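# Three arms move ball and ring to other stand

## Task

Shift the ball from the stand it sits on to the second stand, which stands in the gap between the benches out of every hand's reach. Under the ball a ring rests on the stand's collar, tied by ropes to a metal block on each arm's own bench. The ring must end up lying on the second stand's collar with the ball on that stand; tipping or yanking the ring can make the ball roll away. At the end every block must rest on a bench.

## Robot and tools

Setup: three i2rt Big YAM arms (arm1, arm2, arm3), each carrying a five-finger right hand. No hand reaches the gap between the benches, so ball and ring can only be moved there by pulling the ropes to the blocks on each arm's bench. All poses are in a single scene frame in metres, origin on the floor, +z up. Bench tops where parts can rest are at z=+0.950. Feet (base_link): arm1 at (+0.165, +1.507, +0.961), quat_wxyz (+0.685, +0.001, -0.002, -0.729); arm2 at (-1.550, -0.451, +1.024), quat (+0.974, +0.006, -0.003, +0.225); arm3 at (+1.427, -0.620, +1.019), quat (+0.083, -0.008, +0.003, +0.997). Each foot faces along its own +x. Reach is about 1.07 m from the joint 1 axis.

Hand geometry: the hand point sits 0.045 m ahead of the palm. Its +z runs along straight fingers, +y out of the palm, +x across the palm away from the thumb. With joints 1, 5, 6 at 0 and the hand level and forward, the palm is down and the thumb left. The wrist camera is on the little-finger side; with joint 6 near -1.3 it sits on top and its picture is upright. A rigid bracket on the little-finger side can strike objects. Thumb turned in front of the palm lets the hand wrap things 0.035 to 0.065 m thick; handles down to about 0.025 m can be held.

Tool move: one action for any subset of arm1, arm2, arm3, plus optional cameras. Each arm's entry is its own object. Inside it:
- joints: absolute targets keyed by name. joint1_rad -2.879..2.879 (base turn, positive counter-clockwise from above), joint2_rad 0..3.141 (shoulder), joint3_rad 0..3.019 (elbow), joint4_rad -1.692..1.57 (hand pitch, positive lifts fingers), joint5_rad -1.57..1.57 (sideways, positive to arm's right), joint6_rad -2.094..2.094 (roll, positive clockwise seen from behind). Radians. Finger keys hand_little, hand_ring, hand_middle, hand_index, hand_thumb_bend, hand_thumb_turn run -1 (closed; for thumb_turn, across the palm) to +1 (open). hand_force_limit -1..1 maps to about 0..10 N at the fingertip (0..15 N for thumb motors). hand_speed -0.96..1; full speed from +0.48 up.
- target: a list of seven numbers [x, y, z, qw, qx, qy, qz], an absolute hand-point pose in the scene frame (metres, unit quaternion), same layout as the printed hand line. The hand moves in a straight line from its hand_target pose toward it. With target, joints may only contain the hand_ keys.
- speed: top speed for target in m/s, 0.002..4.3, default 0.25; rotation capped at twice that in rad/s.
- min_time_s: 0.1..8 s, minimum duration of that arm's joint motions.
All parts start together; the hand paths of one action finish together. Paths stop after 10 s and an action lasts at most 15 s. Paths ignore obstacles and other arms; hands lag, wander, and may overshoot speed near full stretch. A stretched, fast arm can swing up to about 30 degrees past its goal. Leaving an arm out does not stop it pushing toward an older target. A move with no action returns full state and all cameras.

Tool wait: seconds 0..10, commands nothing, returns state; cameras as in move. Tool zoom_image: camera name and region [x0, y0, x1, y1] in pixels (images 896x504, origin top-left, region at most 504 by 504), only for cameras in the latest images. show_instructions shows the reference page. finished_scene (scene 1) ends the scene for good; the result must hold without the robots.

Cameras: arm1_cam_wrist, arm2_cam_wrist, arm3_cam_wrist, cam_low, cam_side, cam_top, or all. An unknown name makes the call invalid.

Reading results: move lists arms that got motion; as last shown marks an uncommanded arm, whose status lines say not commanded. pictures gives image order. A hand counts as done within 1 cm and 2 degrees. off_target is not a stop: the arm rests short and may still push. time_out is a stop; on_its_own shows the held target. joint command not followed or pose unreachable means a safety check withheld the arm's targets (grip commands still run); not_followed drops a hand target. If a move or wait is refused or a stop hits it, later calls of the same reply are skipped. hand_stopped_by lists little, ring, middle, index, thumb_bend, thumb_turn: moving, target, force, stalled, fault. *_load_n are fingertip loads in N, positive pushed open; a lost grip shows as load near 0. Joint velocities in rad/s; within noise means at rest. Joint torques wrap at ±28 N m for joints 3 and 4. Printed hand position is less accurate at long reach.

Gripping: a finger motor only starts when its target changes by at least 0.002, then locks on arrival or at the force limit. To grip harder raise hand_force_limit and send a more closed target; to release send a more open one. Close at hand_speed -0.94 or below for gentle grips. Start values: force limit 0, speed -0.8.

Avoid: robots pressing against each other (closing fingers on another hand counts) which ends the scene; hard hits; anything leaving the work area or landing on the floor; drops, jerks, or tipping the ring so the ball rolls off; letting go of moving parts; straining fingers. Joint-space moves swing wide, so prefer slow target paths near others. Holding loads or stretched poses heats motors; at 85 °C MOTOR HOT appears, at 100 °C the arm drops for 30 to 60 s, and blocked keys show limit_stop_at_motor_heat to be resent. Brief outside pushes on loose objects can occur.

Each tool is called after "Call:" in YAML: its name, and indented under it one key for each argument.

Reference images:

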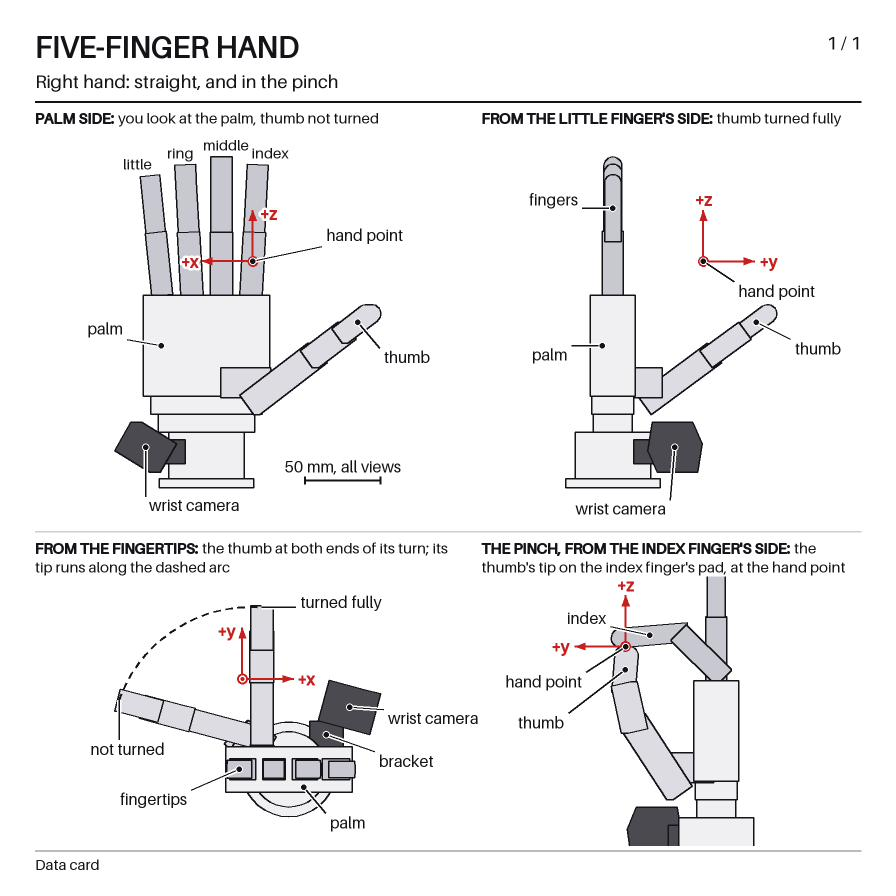

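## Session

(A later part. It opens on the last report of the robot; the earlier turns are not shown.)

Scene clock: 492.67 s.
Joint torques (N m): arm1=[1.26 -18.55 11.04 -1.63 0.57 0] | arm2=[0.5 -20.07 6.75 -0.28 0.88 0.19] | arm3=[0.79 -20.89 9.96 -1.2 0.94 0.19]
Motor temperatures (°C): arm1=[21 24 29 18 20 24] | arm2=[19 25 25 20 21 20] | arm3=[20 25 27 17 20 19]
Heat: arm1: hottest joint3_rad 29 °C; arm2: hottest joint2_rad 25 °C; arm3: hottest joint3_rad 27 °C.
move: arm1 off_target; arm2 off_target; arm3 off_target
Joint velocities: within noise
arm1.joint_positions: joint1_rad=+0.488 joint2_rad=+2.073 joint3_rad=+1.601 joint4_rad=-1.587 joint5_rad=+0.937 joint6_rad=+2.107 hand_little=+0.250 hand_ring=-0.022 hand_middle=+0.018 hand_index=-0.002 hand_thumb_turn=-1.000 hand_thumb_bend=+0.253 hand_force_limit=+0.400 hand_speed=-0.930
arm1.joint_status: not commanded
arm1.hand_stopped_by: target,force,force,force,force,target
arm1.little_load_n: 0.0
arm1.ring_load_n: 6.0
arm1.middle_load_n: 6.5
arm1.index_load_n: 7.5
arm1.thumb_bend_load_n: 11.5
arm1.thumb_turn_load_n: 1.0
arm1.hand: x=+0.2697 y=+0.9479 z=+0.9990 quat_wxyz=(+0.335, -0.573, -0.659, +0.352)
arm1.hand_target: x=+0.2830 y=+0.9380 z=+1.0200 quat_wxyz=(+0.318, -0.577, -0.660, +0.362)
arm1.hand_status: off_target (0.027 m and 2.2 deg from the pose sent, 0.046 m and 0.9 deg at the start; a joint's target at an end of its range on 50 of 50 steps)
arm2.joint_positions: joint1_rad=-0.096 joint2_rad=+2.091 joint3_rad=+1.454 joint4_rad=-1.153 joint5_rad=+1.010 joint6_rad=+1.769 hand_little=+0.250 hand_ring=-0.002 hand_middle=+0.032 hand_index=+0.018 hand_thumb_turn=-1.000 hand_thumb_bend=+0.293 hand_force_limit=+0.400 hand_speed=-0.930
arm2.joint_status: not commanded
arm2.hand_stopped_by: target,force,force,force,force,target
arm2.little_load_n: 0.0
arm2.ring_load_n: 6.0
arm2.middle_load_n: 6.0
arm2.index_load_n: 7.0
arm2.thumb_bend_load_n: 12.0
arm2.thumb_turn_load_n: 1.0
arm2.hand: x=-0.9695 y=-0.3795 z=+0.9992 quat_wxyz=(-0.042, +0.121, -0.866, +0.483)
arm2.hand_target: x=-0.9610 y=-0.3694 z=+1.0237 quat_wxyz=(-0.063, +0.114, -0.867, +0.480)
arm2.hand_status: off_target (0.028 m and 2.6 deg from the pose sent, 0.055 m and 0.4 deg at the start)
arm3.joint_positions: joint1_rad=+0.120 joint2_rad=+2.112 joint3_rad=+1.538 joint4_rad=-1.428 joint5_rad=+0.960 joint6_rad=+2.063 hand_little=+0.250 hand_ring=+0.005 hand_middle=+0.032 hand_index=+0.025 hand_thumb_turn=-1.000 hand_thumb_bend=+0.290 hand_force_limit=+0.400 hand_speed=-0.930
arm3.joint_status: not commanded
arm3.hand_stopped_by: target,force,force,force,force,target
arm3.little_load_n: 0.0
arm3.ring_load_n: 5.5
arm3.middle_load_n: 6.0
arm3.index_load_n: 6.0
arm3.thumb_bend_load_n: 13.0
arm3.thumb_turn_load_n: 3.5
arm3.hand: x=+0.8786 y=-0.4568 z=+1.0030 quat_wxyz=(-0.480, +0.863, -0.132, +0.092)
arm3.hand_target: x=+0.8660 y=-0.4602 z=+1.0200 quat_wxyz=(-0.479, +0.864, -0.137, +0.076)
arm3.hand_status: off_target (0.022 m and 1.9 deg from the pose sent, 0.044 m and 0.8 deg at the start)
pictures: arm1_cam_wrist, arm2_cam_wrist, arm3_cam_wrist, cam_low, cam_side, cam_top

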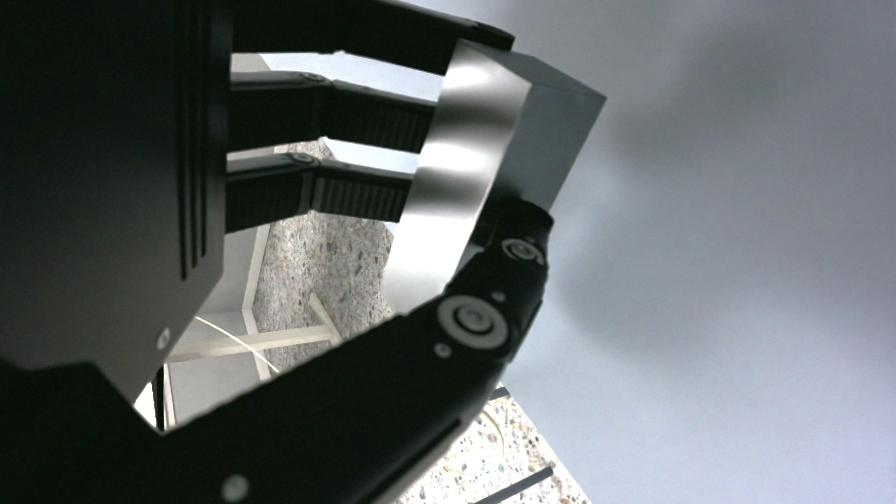

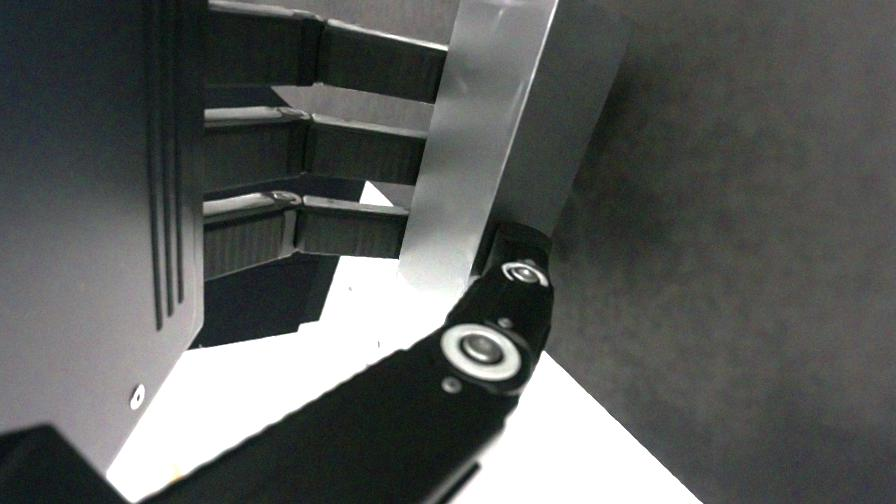

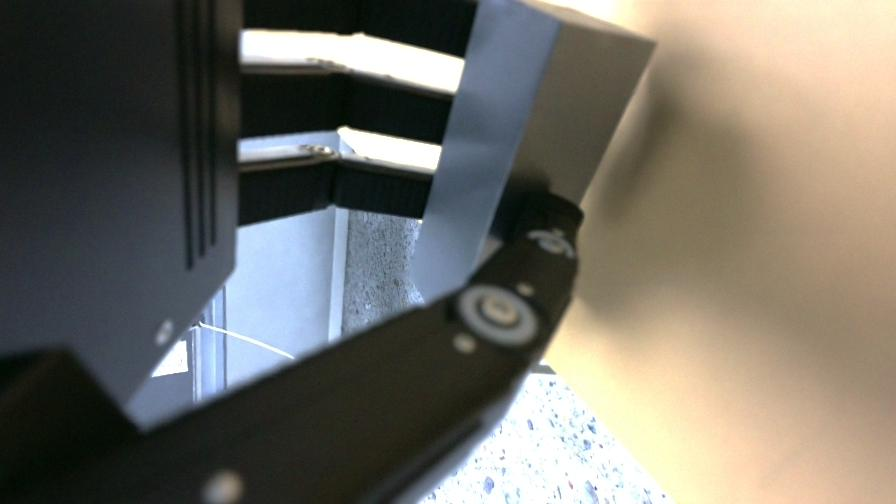

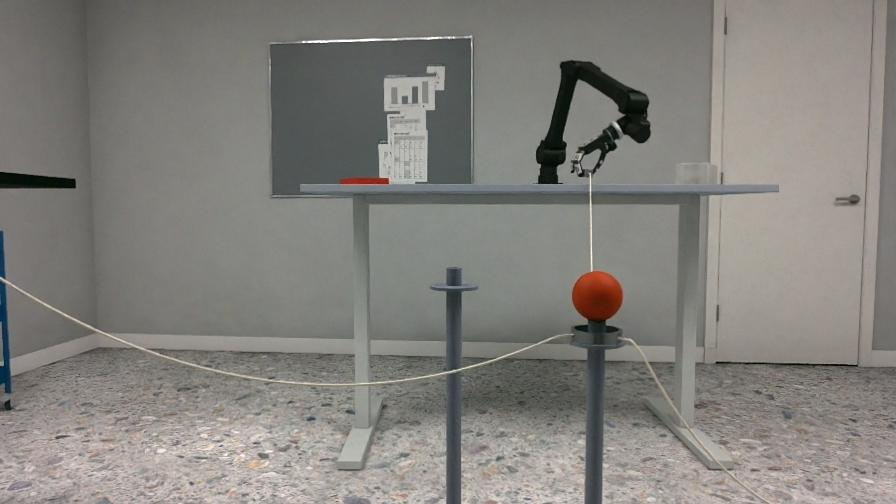

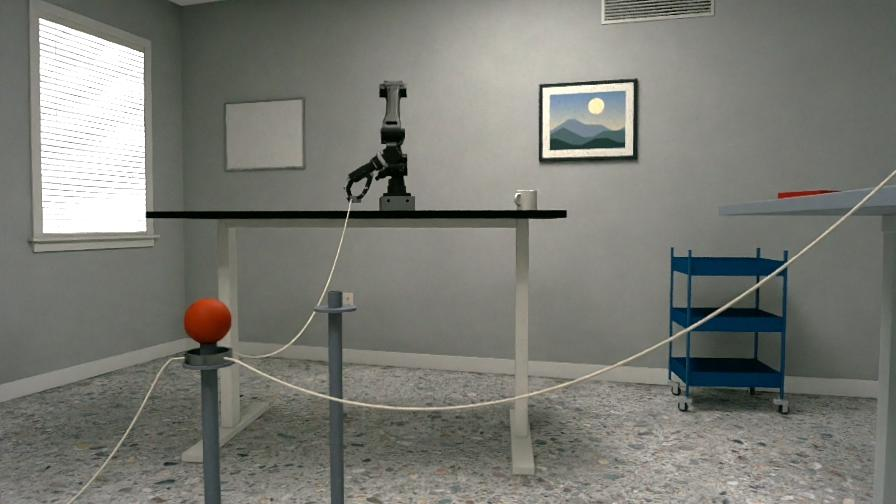

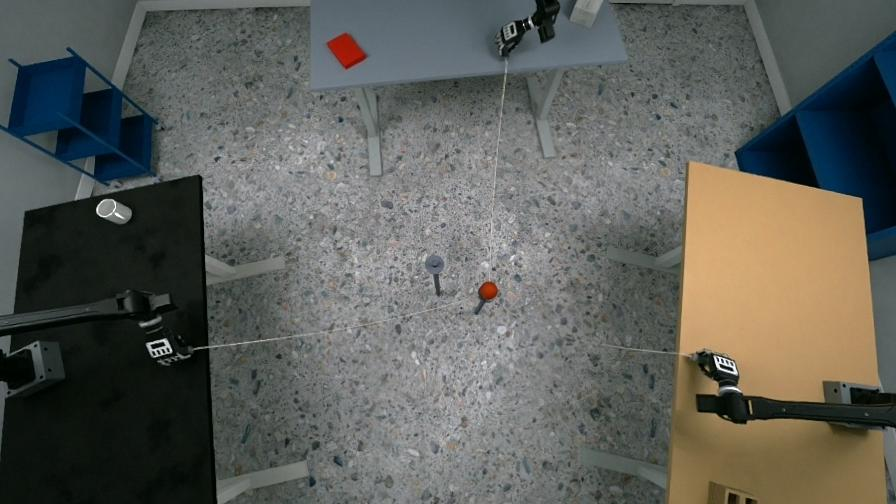

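Call:
move:
  arm1: {"target": [0.283, 0.935, 1.055, 0.3212, -0.5795, -0.6551, 0.3631], "speed": 0.1}
  arm2: {"target": [-1.01, -0.382, 1.12, 0.0633, -0.1142, 0.8672, -0.4806], "speed": 0.1}
  arm3: {"target": [1.04, -0.513, 1.12, 0.4788, -0.8638, 0.1368, -0.0758], "speed": 0.12}
  cameras: ["all"]

Scene clock: 506.10 s.
Joint torques (N m): arm1=[1.14 -19.02 11.64 -1.66 0.63 0] | arm2=[0.32 -17.55 5.97 -0.49 0.86 0.24] | arm3=[0.44 -13.1 7.76 -1.2 0.87 0.18]
Motor temperatures (°C): arm1=[21 24 30 18 21 24] | arm2=[19 26 25 20 21 20] | arm3=[20 26 27 17 20 19]
Heat: arm1: hottest joint3_rad 30 °C; arm2: hottest joint2_rad 26 °C; arm3: hottest joint3_rad 27 °C.
move: arm1 off_target; arm2 off_target; arm3 off_target
Joint velocities: within noise
arm1.joint_positions: joint1_rad=+0.488 joint2_rad=+2.046 joint3_rad=+1.643 joint4_rad=-1.663 joint5_rad=+0.937 joint6_rad=+2.107 hand_little=+0.250 hand_ring=-0.022 hand_middle=+0.018 hand_index=-0.002 hand_thumb_turn=-1.000 hand_thumb_bend=+0.253 hand_force_limit=+0.400 hand_speed=-0.930
arm1.joint_status: not commanded
arm1.hand_stopped_by: target,force,force,force,force,target
arm1.little_load_n: 0.0
arm1.ring_load_n: 6.0
arm1.middle_load_n: 6.5
arm1.index_load_n: 7.5
arm1.thumb_bend_load_n: 11.5
arm1.thumb_turn_load_n: 1.0
arm1.hand: x=+0.2703 y=+0.9464 z=+1.0298 quat_wxyz=(+0.337, -0.572, -0.660, +0.351)
arm1.hand_target: x=+0.2824 y=+0.9359 z=+1.0549 quat_wxyz=(+0.318, -0.578, -0.659, +0.362)
arm1.hand_status: off_target (0.030 m and 2.5 deg from the pose sent, 0.059 m and 2.1 deg at the start; a joint's target at an end of its range on 68 of 71 steps)
arm2.joint_positions: joint1_rad=-0.082 joint2_rad=+1.857 joint3_rad=+1.391 joint4_rad=-1.323 joint5_rad=+1.008 joint6_rad=+1.790 hand_little=+0.250 hand_ring=-0.002 hand_middle=+0.032 hand_index=+0.018 hand_thumb_turn=-1.000 hand_thumb_bend=+0.293 hand_force_limit=+0.400 hand_speed=-0.930
arm2.joint_status: not commanded
arm2.hand_stopped_by: target,force,force,force,force,target
arm2.little_load_n: 0.0
arm2.ring_load_n: 6.0
arm2.middle_load_n: 6.0
arm2.index_load_n: 7.0
arm2.thumb_bend_load_n: 11.5
arm2.thumb_turn_load_n: 1.0
arm2.hand: x=-1.0077 y=-0.3875 z=+1.1039 quat_wxyz=(-0.051, +0.118, -0.867, +0.481)
arm2.hand_target: x=-1.0100 y=-0.3822 z=+1.1196 quat_wxyz=(-0.063, +0.114, -0.867, +0.480)
arm2.hand_status: off_target (0.017 m and 1.5 deg from the pose sent, 0.127 m and 2.6 deg at the start)
arm3.joint_positions: joint1_rad=+0.214 joint2_rad=+1.549 joint3_rad=+1.063 joint4_rad=-1.483 joint5_rad=+0.896 joint6_rad=+2.063 hand_little=+0.250 hand_ring=+0.005 hand_middle=+0.032 hand_index=+0.025 hand_thumb_turn=-1.000 hand_thumb_bend=+0.290 hand_force_limit=+0.400 hand_speed=-0.930
arm3.joint_status: not commanded
arm3.hand_stopped_by: target,force,force,force,force,target
arm3.little_load_n: 0.0
arm3.ring_load_n: 5.5
arm3.middle_load_n: 6.0
arm3.index_load_n: 6.5
arm3.thumb_bend_load_n: 12.5
arm3.thumb_turn_load_n: 3.5
arm3.hand: x=+1.0369 y=-0.5095 z=+1.1161 quat_wxyz=(-0.454, +0.882, -0.108, +0.065)
arm3.hand_target: x=+1.0399 y=-0.5123 z=+1.1199 quat_wxyz=(-0.455, +0.882, -0.104, +0.064)
arm3.hand_status: off_target (0.006 m and 5.0 deg from the pose sent, 0.207 m and 1.9 deg at the start; a joint's target at an end of its range on 71 of 71 steps)
pictures: arm1_cam_wrist, arm2_cam_wrist, arm3_cam_wrist, cam_low, cam_side, cam_top

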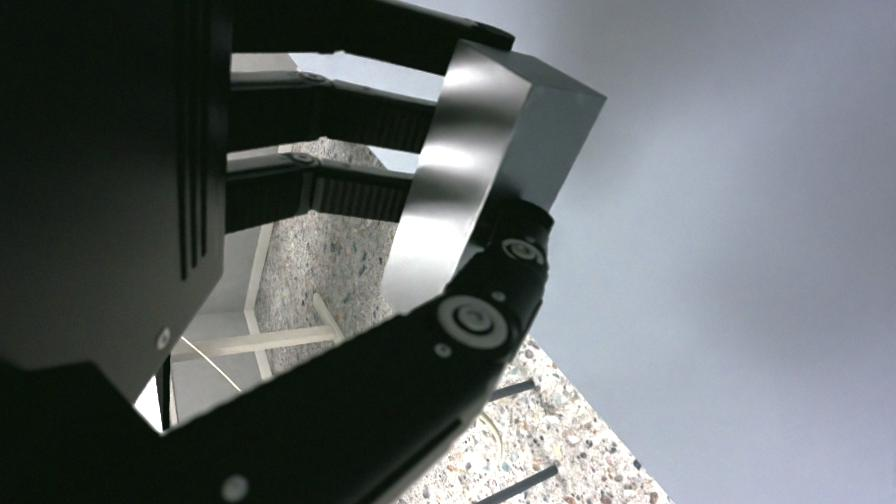

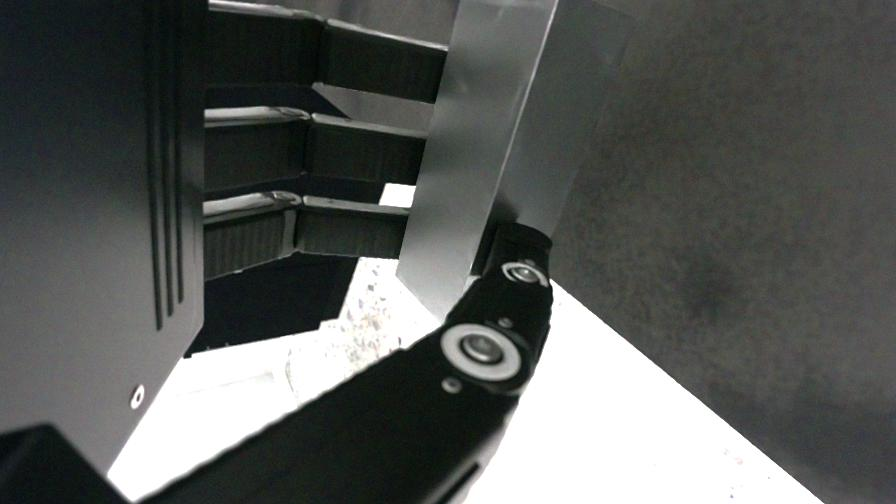

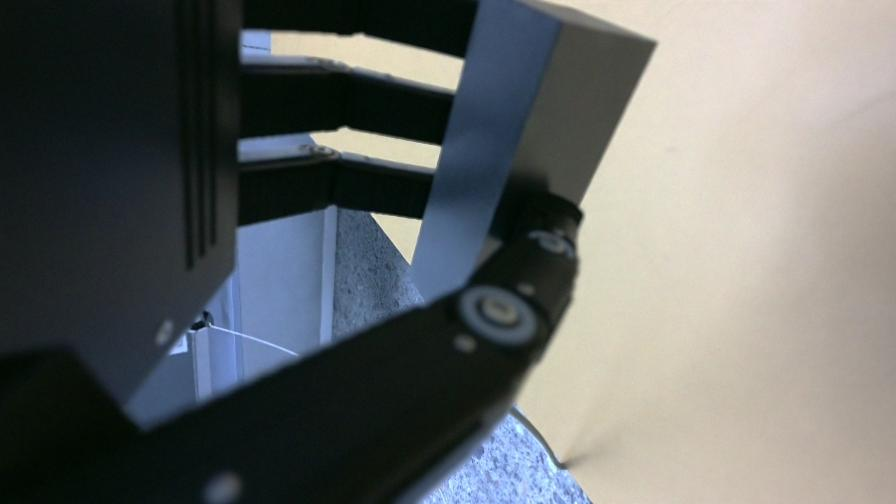

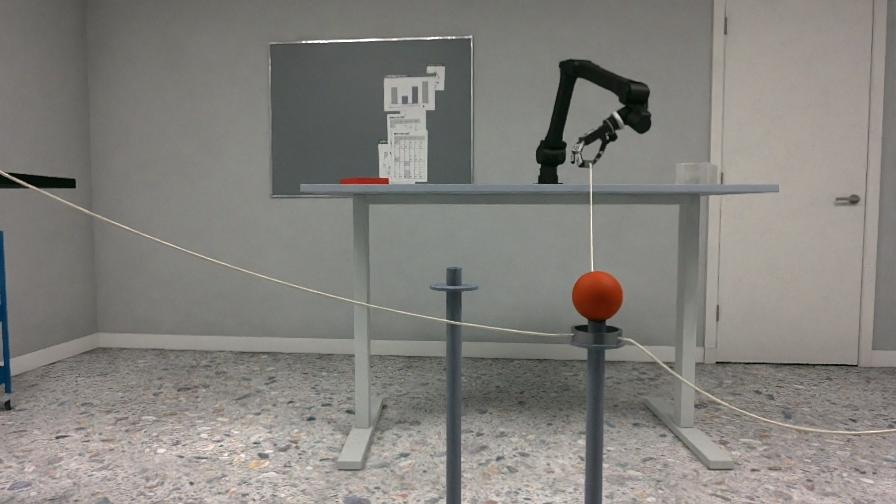

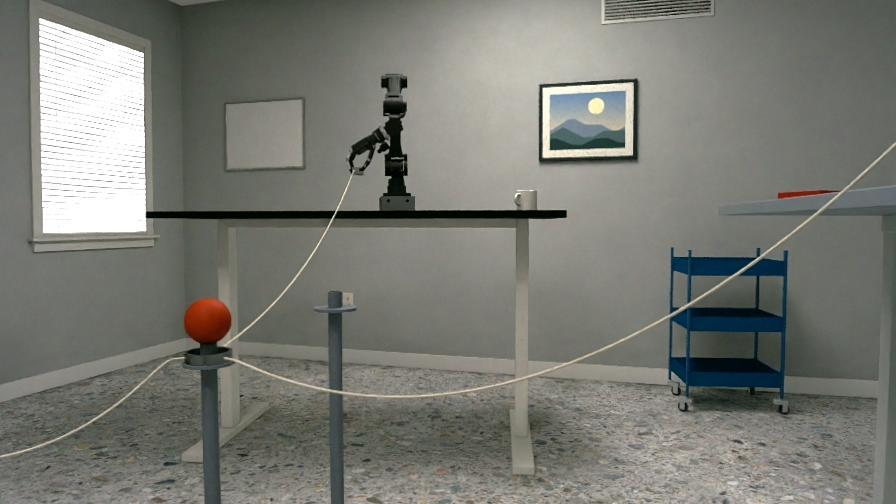

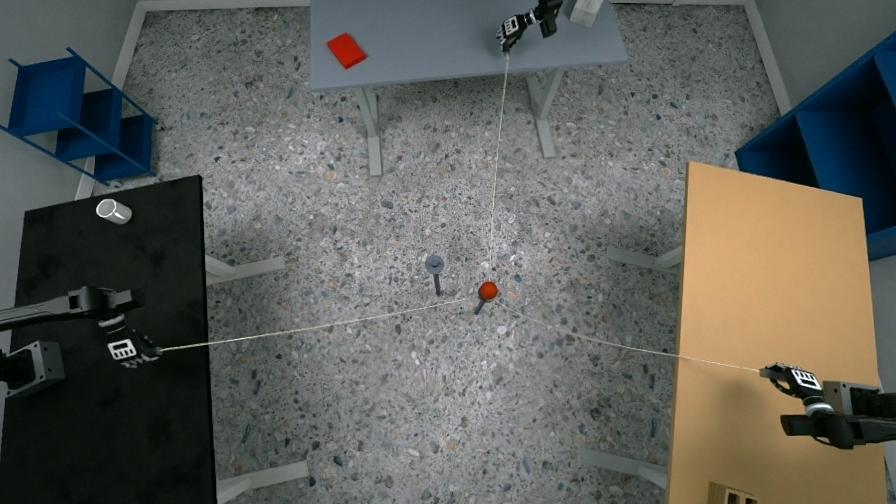

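Call:
move:
  arm3: {"target": [1.15, -0.55, 1.13, 0.4829, -0.8713, 0.0762, -0.0423], "speed": 0.1}
  cameras: ["cam_low", "cam_side", "cam_top", "arm3_cam_wrist"]

Scene clock: 635.07 s.
Joint torques (N m): arm1=[1.14 -19.02 11.62 -1.66 0.63 0] | arm2=[0.38 -17.49 5.97 -0.4 0.89 0.23] | arm3=[0.21 -8.23 7.9 -1.18 0.87 0.19]
Motor temperatures (°C): arm1=[21 30 40 18 21 23] | arm2=[19 28 26 20 21 20] | arm3=[20 24 26 17 21 18]
Heat: arm1: hottest joint3_rad 40 °C; arm2: hottest joint2_rad 28 °C; arm3: hottest joint3_rad 26 °C.
move: arm3 off_target
Joint velocities: within noise
arm1, arm2: as last shown
arm1.ring_load_n: 5.5
arm2.joint_positions: joint1_rad=-0.082 joint2_rad=+1.857 joint3_rad=+1.391 joint4_rad=-1.323 joint5_rad=+1.008 joint6_rad=+1.791 hand_little=+0.250 hand_ring=-0.002 hand_middle=+0.032 hand_index=+0.018 hand_thumb_turn=-1.000 hand_thumb_bend=+0.293 hand_force_limit=+0.400 hand_speed=-0.930
arm2.ring_load_n: 5.5
arm2.thumb_turn_load_n: 1.5
arm3.joint_positions: joint1_rad=+0.366 joint2_rad=+1.212 joint3_rad=+0.766 joint4_rad=-1.525 joint5_rad=+0.877 joint6_rad=+2.063 hand_little=+0.250 hand_ring=+0.005 hand_middle=+0.032 hand_index=+0.025 hand_thumb_turn=-1.000 hand_thumb_bend=+0.290 hand_force_limit=+0.400 hand_speed=-0.930
arm3.joint_status: not commanded
arm3.hand_stopped_by: target,force,force,force,force,target
arm3.little_load_n: 0.0
arm3.ring_load_n: 5.5
arm3.middle_load_n: 6.0
arm3.index_load_n: 6.5
arm3.thumb_bend_load_n: 13.0
arm3.thumb_turn_load_n: 3.5
arm3.hand: x=+1.1465 y=-0.5479 z=+1.1278 quat_wxyz=(-0.449, +0.892, -0.043, +0.035)
arm3.hand_target: x=+1.1497 y=-0.5491 z=+1.1299 quat_wxyz=(-0.450, +0.892, -0.039, +0.034)
arm3.hand_status: off_target (0.005 m and 6.0 deg from the pose sent, 0.121 m and 5.7 deg at the start; a joint's target at an end of its range on 54 of 54 steps)
pictures: arm3_cam_wrist, cam_low, cam_side, cam_top

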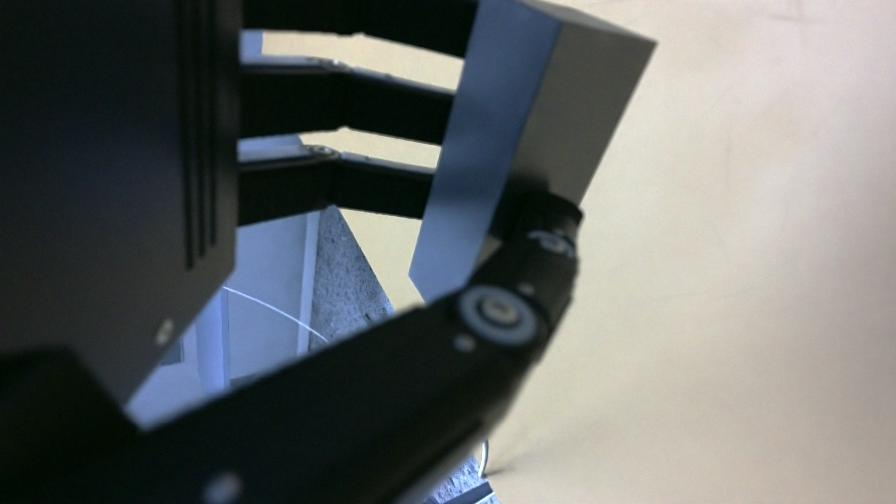

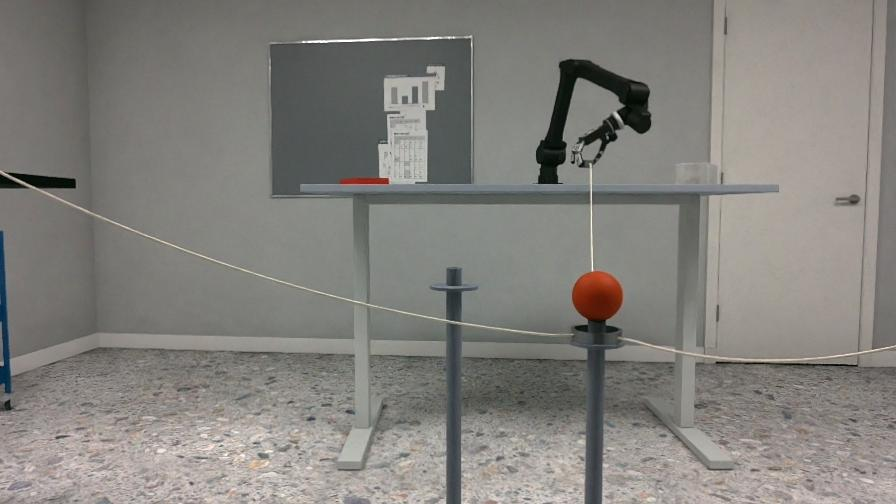

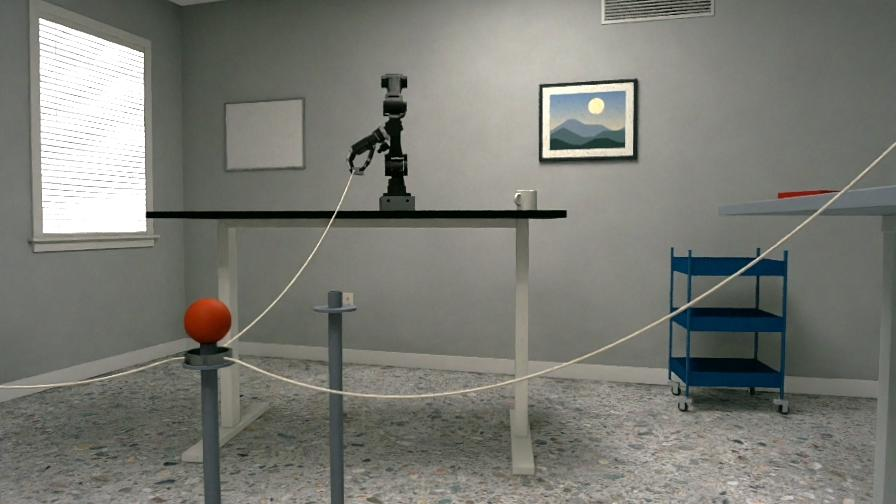

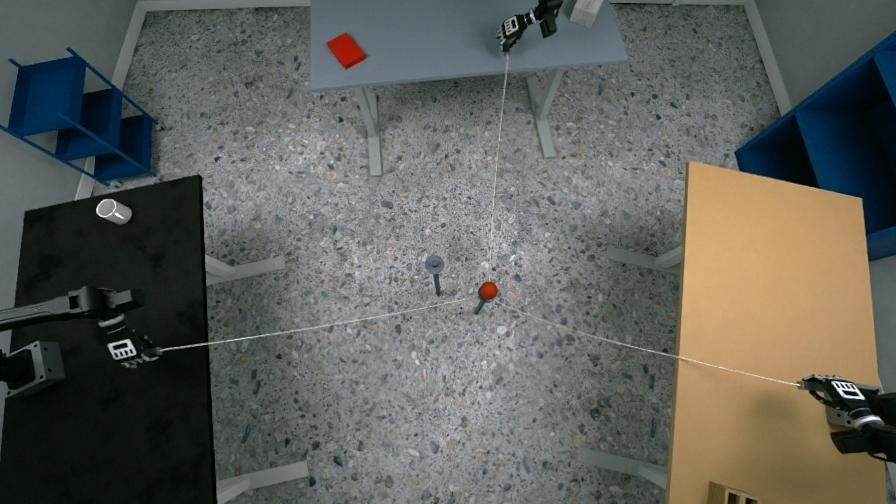

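Call:
move:
  arm1: {"target": [0.287, 0.956, 1.112, 0.3212, -0.5795, -0.6551, 0.3631], "speed": 0.08}
  arm2: {"target": [-1.009, -0.377, 1.131, 0.0633, -0.1142, 0.8672, -0.4806], "speed": 0.08}
  arm3: {"target": [1.195, -0.573, 1.09, 0.4829, -0.8713, 0.0762, -0.0423], "speed": 0.08}
  cameras: ["cam_low", "cam_side", "cam_top"]

Scene clock: 650.03 s.
Joint torques (N m): arm1=[1.32 -17.67 8.1 -1.26 0.61 -0.08] | arm2=[0.38 -18.02 7.82 -0.51 0.87 0.21] | arm3=[0.15 -6.53 7.46 -0.49 0.76 0.2]
Motor temperatures (°C): arm1=[21 30 40 18 21 23] | arm2=[19 28 26 20 21 20] | arm3=[20 23 26 17 21 18]
Heat: arm1: hottest joint3_rad 40 °C; arm2: hottest joint2_rad 28 °C; arm3: hottest joint3_rad 26 °C.
move: arm1 off_target; arm2 off_target; arm3 off_target
Joint velocities: within noise
arm1.joint_positions: joint1_rad=+0.504 joint2_rad=+1.901 joint3_rad=+1.643 joint4_rad=-1.666 joint5_rad=+0.936 joint6_rad=+2.061 hand_little=+0.250 hand_ring=-0.022 hand_middle=+0.018 hand_index=-0.002 hand_thumb_turn=-1.000 hand_thumb_bend=+0.253 hand_force_limit=+0.400 hand_speed=-0.930
arm1.joint_status: not commanded
arm1.hand_stopped_by: target,force,force,force,force,target
arm1.little_load_n: 0.0
arm1.ring_load_n: 6.0
arm1.middle_load_n: 6.5
arm1.index_load_n: 7.5
arm1.thumb_bend_load_n: 11.5
arm1.thumb_turn_load_n: 1.0
arm1.hand: x=+0.2803 y=+0.9485 z=+1.1059 quat_wxyz=(+0.286, -0.583, -0.664, +0.371)
arm1.hand_target: x=+0.2863 y=+0.9559 z=+1.1116 quat_wxyz=(+0.288, -0.573, -0.671, +0.372)
arm1.hand_status: off_target (0.012 m and 4.3 deg from the pose sent, 0.084 m and 2.5 deg at the start; a joint's target at an end of its range on 44 of 44 steps)
arm2.joint_positions: joint1_rad=-0.073 joint2_rad=+1.857 joint3_rad=+1.391 joint4_rad=-1.363 joint5_rad=+1.006 joint6_rad=+1.807 hand_little=+0.250 hand_ring=-0.002 hand_middle=+0.032 hand_index=+0.018 hand_thumb_turn=-1.000 hand_thumb_bend=+0.293 hand_force_limit=+0.400 hand_speed=-0.930
arm2.joint_status: not commanded
arm2.hand_stopped_by: target,force,force,force,force,target
arm2.little_load_n: 0.0
arm2.ring_load_n: 6.0
arm2.middle_load_n: 6.0
arm2.index_load_n: 7.0
arm2.thumb_bend_load_n: 11.5
arm2.thumb_turn_load_n: 1.0
arm2.hand: x=-1.0159 y=-0.3860 z=+1.1045 quat_wxyz=(-0.039, +0.124, -0.865, +0.484)
arm2.hand_target: x=-1.0095 y=-0.3775 z=+1.1306 quat_wxyz=(-0.063, +0.114, -0.867, +0.480)
arm2.hand_status: off_target (0.029 m and 3.0 deg from the pose sent, 0.029 m and 1.5 deg at the start)
arm3.joint_positions: joint1_rad=+0.448 joint2_rad=+1.139 joint3_rad=+0.618 joint4_rad=-1.478 joint5_rad=+0.791 joint6_rad=+2.063 hand_little=+0.250 hand_ring=+0.005 hand_middle=+0.032 hand_index=+0.025 hand_thumb_turn=-1.000 hand_thumb_bend=+0.290 hand_force_limit=+0.400 hand_speed=-0.930
arm3.joint_status: not commanded
arm3.hand_stopped_by: target,force,force,force,force,target
arm3.little_load_n: 0.0
arm3.ring_load_n: 5.5
arm3.middle_load_n: 6.0
arm3.index_load_n: 6.5
arm3.thumb_bend_load_n: 12.5
arm3.thumb_turn_load_n: 3.5
arm3.hand: x=+1.1955 y=-0.5700 z=+1.0891 quat_wxyz=(-0.420, +0.907, -0.010, +0.046)
arm3.hand_target: x=+1.1947 y=-0.5721 z=+1.0900 quat_wxyz=(-0.418, +0.908, -0.010, +0.039)
arm3.hand_status: off_target (0.003 m and 11.3 deg from the pose sent, 0.066 m and 6.0 deg at the start; a joint's target at an end of its range on 44 of 44 steps)

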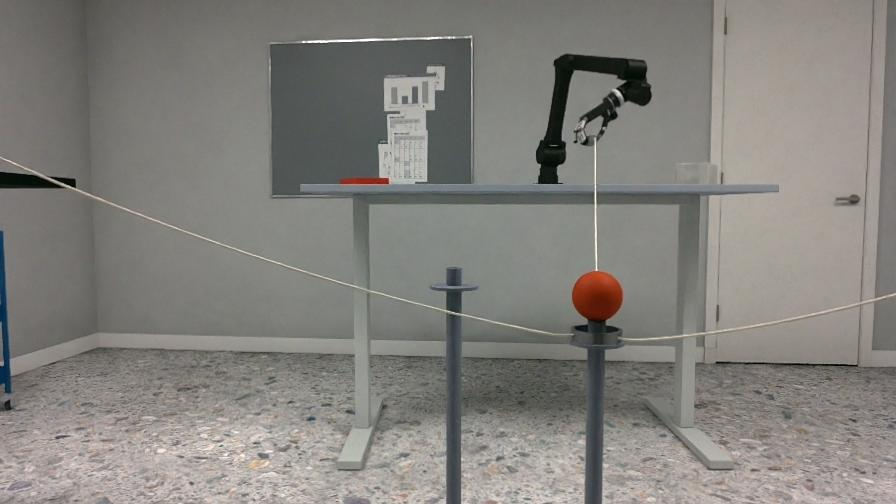

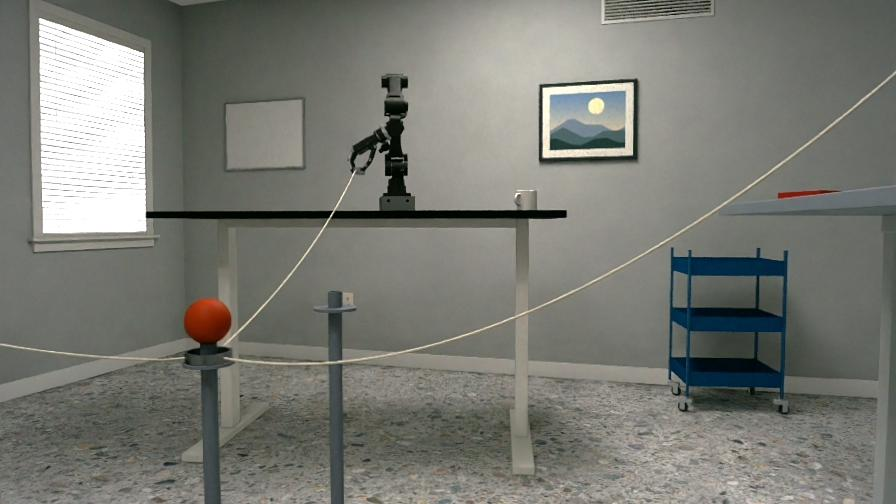

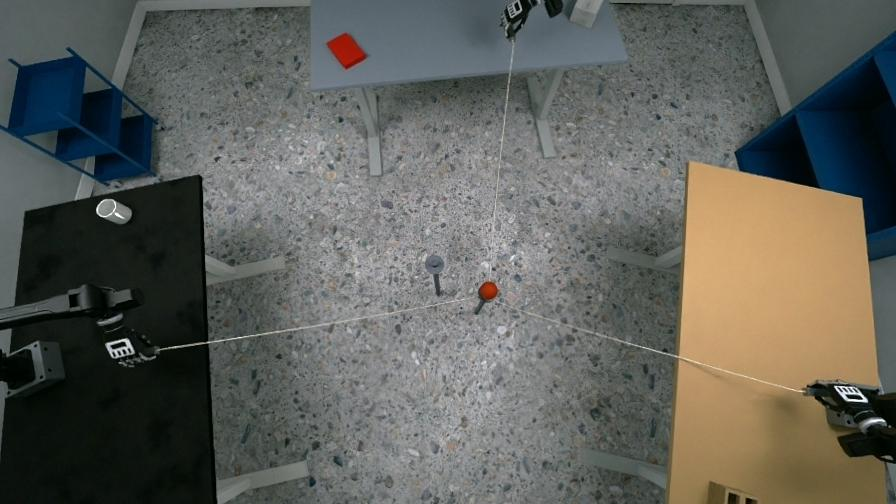

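Call:
move:
  arm1: {"target": [0.286, 0.983, 1.07, 0.3212, -0.5795, -0.6551, 0.3631], "speed": 0.06}
  arm2: {"target": [-1.013, -0.381, 1.112, 0.0633, -0.1142, 0.8672, -0.4806], "speed": 0.06}
  arm3: {"target": [1.204, -0.578, 1.063, 0.4829, -0.8713, 0.0762, -0.0423], "speed": 0.06}
  cameras: ["cam_low", "cam_side"]

Scene clock: 669.63 s.
Joint torques (N m): arm1=[1.38 -16.21 7.66 -0.64 0.55 0.09] | arm2=[-0.26 -17.26 5.85 0.54 0.94 0.15] | arm3=[0.38 -5.13 7.2 -0.47 0.75 0.2]
Motor temperatures (°C): arm1=[21 29 37 18 21 23] | arm2=[19 28 27 20 21 20] | arm3=[20 22 27 17 20 18]
Heat: arm1: hottest joint3_rad 37 °C; arm2: hottest joint2_rad 28 °C; arm3: hottest joint3_rad 27 °C.
move: arm1 off_target; arm2 off_target; arm3 off_target
Joint velocities: within noise
arm1.joint_positions: joint1_rad=+0.522 joint2_rad=+1.901 joint3_rad=+1.546 joint4_rad=-1.666 joint5_rad=+0.915 joint6_rad=+2.098 hand_little=+0.250 hand_ring=-0.022 hand_middle=+0.018 hand_index=-0.002 hand_thumb_turn=-1.000 hand_thumb_bend=+0.253 hand_force_limit=+0.400 hand_speed=-0.930
arm1.joint_status: not commanded
arm1.hand_stopped_by: target,force,force,force,force,target
arm1.little_load_n: -0.5
arm1.ring_load_n: 6.0
arm1.middle_load_n: 6.5
arm1.index_load_n: 7.5
arm1.thumb_bend_load_n: 11.5
arm1.thumb_turn_load_n: 1.0
arm1.hand: x=+0.2779 y=+0.9804 z=+1.0722 quat_wxyz=(+0.314, -0.573, -0.670, +0.354)
arm1.hand_target: x=+0.2855 y=+0.9829 z=+1.0701 quat_wxyz=(+0.310, -0.570, -0.672, +0.357)
arm1.hand_status: off_target (0.009 m and 2.3 deg from the pose sent, 0.050 m and 4.3 deg at the start; a joint's target at an end of its range on 64 of 65 steps)
arm2.joint_positions: joint1_rad=-0.073 joint2_rad=+1.857 joint3_rad=+1.375 joint4_rad=-1.335 joint5_rad=+1.006 joint6_rad=+1.807 hand_little=+0.250 hand_ring=-0.002 hand_middle=+0.032 hand_index=+0.018 hand_thumb_turn=-1.000 hand_thumb_bend=+0.293 hand_force_limit=+0.400 hand_speed=-0.930
arm2.joint_status: not commanded
arm2.hand_stopped_by: target,force,force,force,force,target
arm2.little_load_n: 0.5
arm2.ring_load_n: 6.0
arm2.middle_load_n: 6.0
arm2.index_load_n: 7.0
arm2.thumb_bend_load_n: 11.5
arm2.thumb_turn_load_n: 1.0
arm2.hand: x=-1.0159 y=-0.3859 z=+1.0989 quat_wxyz=(-0.045, +0.121, -0.866, +0.483)
arm2.hand_target: x=-1.0131 y=-0.3812 z=+1.1119 quat_wxyz=(-0.063, +0.114, -0.867, +0.481)
arm2.hand_status: off_target (0.014 m and 2.3 deg from the pose sent, 0.009 m and 3.0 deg at the start)
arm3.joint_positions: joint1_rad=+0.466 joint2_rad=+1.146 joint3_rad=+0.559 joint4_rad=-1.395 joint5_rad=+0.771 joint6_rad=+2.063 hand_little=+0.250 hand_ring=+0.005 hand_middle=+0.032 hand_index=+0.025 hand_thumb_turn=-1.000 hand_thumb_bend=+0.290 hand_force_limit=+0.400 hand_speed=-0.930
arm3.joint_status: not commanded
arm3.hand_stopped_by: target,force,force,force,force,target
arm3.little_load_n: 0.0
arm3.ring_load_n: 5.5
arm3.middle_load_n: 6.0
arm3.index_load_n: 6.5
arm3.thumb_bend_load_n: 12.5
arm3.thumb_turn_load_n: 3.5
arm3.hand: x=+1.2028 y=-0.5755 z=+1.0658 quat_wxyz=(-0.409, +0.912, -0.008, +0.039)
arm3.hand_target: x=+1.2038 y=-0.5771 z=+1.0630 quat_wxyz=(-0.410, +0.911, -0.003, +0.040)
arm3.hand_status: off_target (0.004 m and 12.4 deg from the pose sent, 0.029 m and 11.3 deg at the start; a joint's target at an end of its range on 65 of 65 steps)

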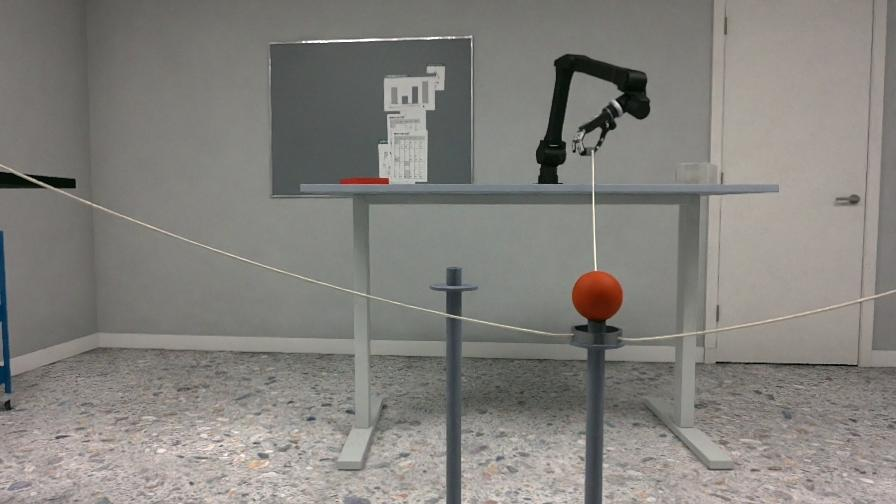

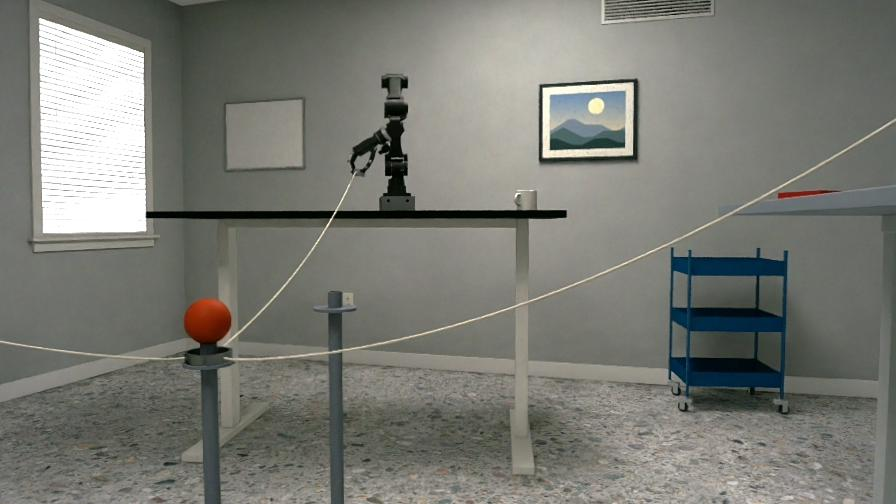

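Call:
move:
  arm1: {"target": [0.286, 0.983, 1.095, 0.3212, -0.5795, -0.6551, 0.3631], "speed": 0.03}
  arm2: {"target": [-1.015, -0.383, 1.13, 0.0633, -0.1142, 0.8672, -0.4806], "speed": 0.03}
  arm3: {"target": [1.205, -0.578, 1.084, 0.4829, -0.8713, 0.0762, -0.0423], "speed": 0.03}
  cameras: ["cam_low", "cam_side"]

Call:
zoom_image:
  camera: "cam_low"
  region: [530, 250, 670, 360]

Call:
zoom_image:
  camera: "cam_side"
  region: [140, 280, 280, 390]

Scene clock: 682.43 s.
Joint torques (N m): arm1=[1.44 -17.38 8.54 -1.43 0.76 0.09] | arm2=[-0.56 -17.85 6.84 -0.58 0.95 0.08] | arm3=[0.38 -5.77 10.1 -1.59 0.63 0.18]
Motor temperatures (°C): arm1=[21 29 36 18 21 23] | arm2=[19 28 26 20 21 20] | arm3=[20 22 27 17 20 18]
Heat: arm1: hottest joint3_rad 36 °C; arm2: hottest joint2_rad 28 °C; arm3: hottest joint3_rad 27 °C.
move: arm1 off_target; arm2 off_target; arm3 off_target
Joint velocities: within noise
arm1.joint_positions: joint1_rad=+0.524 joint2_rad=+1.882 joint3_rad=+1.546 joint4_rad=-1.666 joint5_rad=+0.917 joint6_rad=+2.098 hand_little=+0.250 hand_ring=-0.022 hand_middle=+0.018 hand_index=-0.002 hand_thumb_turn=-1.000 hand_thumb_bend=+0.253 hand_force_limit=+0.400 hand_speed=-0.930
arm1.joint_status: not commanded
arm1.hand_stopped_by: target,force,force,force,force,target
arm1.little_load_n: 0.0
arm1.ring_load_n: 5.5
arm1.middle_load_n: 6.0
arm1.index_load_n: 7.5
arm1.thumb_bend_load_n: 11.5
arm1.thumb_turn_load_n: 1.5
arm1.hand: x=+0.2787 y=+0.9801 z=+1.0822 quat_wxyz=(+0.305, -0.576, -0.668, +0.358)
arm1.hand_target: x=+0.2855 y=+0.9829 z=+1.0946 quat_wxyz=(+0.298, -0.574, -0.669, +0.366)
arm1.hand_status: off_target (0.015 m and 2.5 deg from the pose sent, 0.024 m and 2.3 deg at the start; a joint's target at an end of its range on 125 of 125 steps)
arm2.joint_positions: joint1_rad=-0.073 joint2_rad=+1.840 joint3_rad=+1.375 joint4_rad=-1.340 joint5_rad=+1.006 joint6_rad=+1.807 hand_little=+0.250 hand_ring=-0.002 hand_middle=+0.032 hand_index=+0.018 hand_thumb_turn=-1.000 hand_thumb_bend=+0.293 hand_force_limit=+0.400 hand_speed=-0.930
arm2.joint_status: not commanded
arm2.hand_stopped_by: target,force,force,force,force,target
arm2.little_load_n: 0.0
arm2.ring_load_n: 5.5
arm2.middle_load_n: 6.0
arm2.index_load_n: 7.0
arm2.thumb_bend_load_n: 12.0
arm2.thumb_turn_load_n: 1.5
arm2.hand: x=-1.0162 y=-0.3861 z=+1.1073 quat_wxyz=(-0.050, +0.118, -0.867, +0.481)
arm2.hand_target: x=-1.0150 y=-0.3833 z=+1.1295 quat_wxyz=(-0.063, +0.114, -0.867, +0.481)
arm2.hand_status: off_target (0.023 m and 1.6 deg from the pose sent, 0.031 m and 2.3 deg at the start)
arm3.joint_positions: joint1_rad=+0.466 joint2_rad=+1.118 joint3_rad=+0.559 joint4_rad=-1.451 joint5_rad=+0.770 joint6_rad=+2.063 hand_little=+0.250 hand_ring=+0.005 hand_middle=+0.032 hand_index=+0.025 hand_thumb_turn=-1.000 hand_thumb_bend=+0.290 hand_force_limit=+0.400 hand_speed=-0.930
arm3.joint_status: not commanded
arm3.hand_stopped_by: target,force,force,force,force,target
arm3.little_load_n: 0.0
arm3.ring_load_n: 5.0
arm3.middle_load_n: 6.0
arm3.index_load_n: 6.5
arm3.thumb_bend_load_n: 13.0
arm3.thumb_turn_load_n: 4.0
arm3.hand: x=+1.2136 y=-0.5722 z=+1.0734 quat_wxyz=(-0.413, +0.909, -0.002, +0.051)
arm3.hand_target: x=+1.2048 y=-0.5768 z=+1.0836 quat_wxyz=(-0.409, +0.912, -0.004, +0.041)
arm3.hand_status: off_target (0.015 m and 12.5 deg from the pose sent, 0.018 m and 12.4 deg at the start; a joint's target at an end of its range on 125 of 125 steps)

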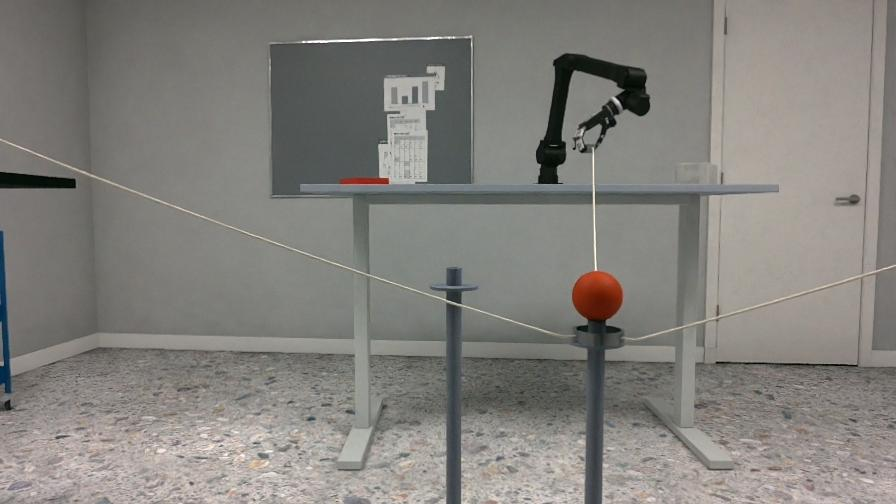

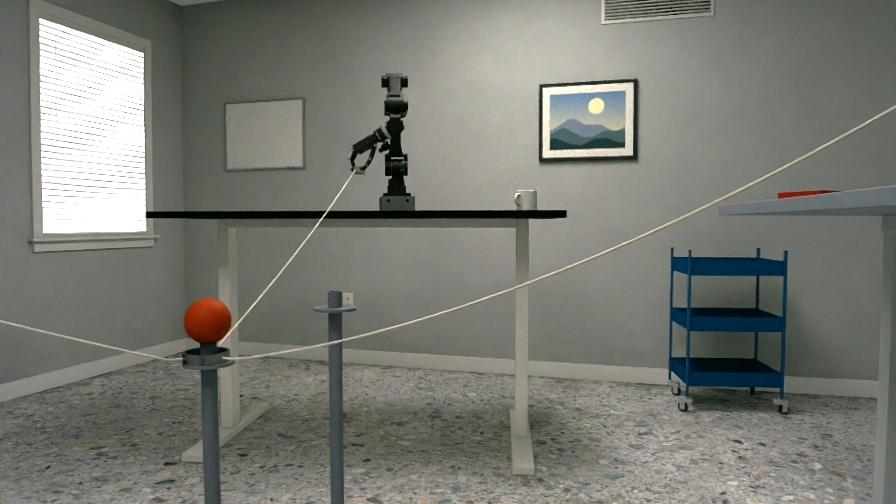

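Scaled by 3.600.

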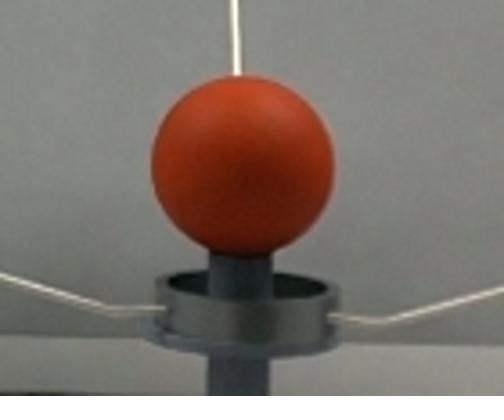

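Scaled by 3.600.

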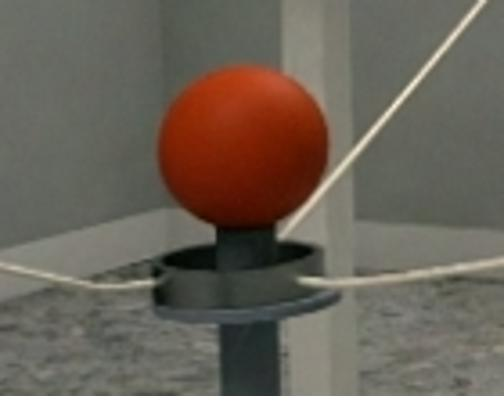

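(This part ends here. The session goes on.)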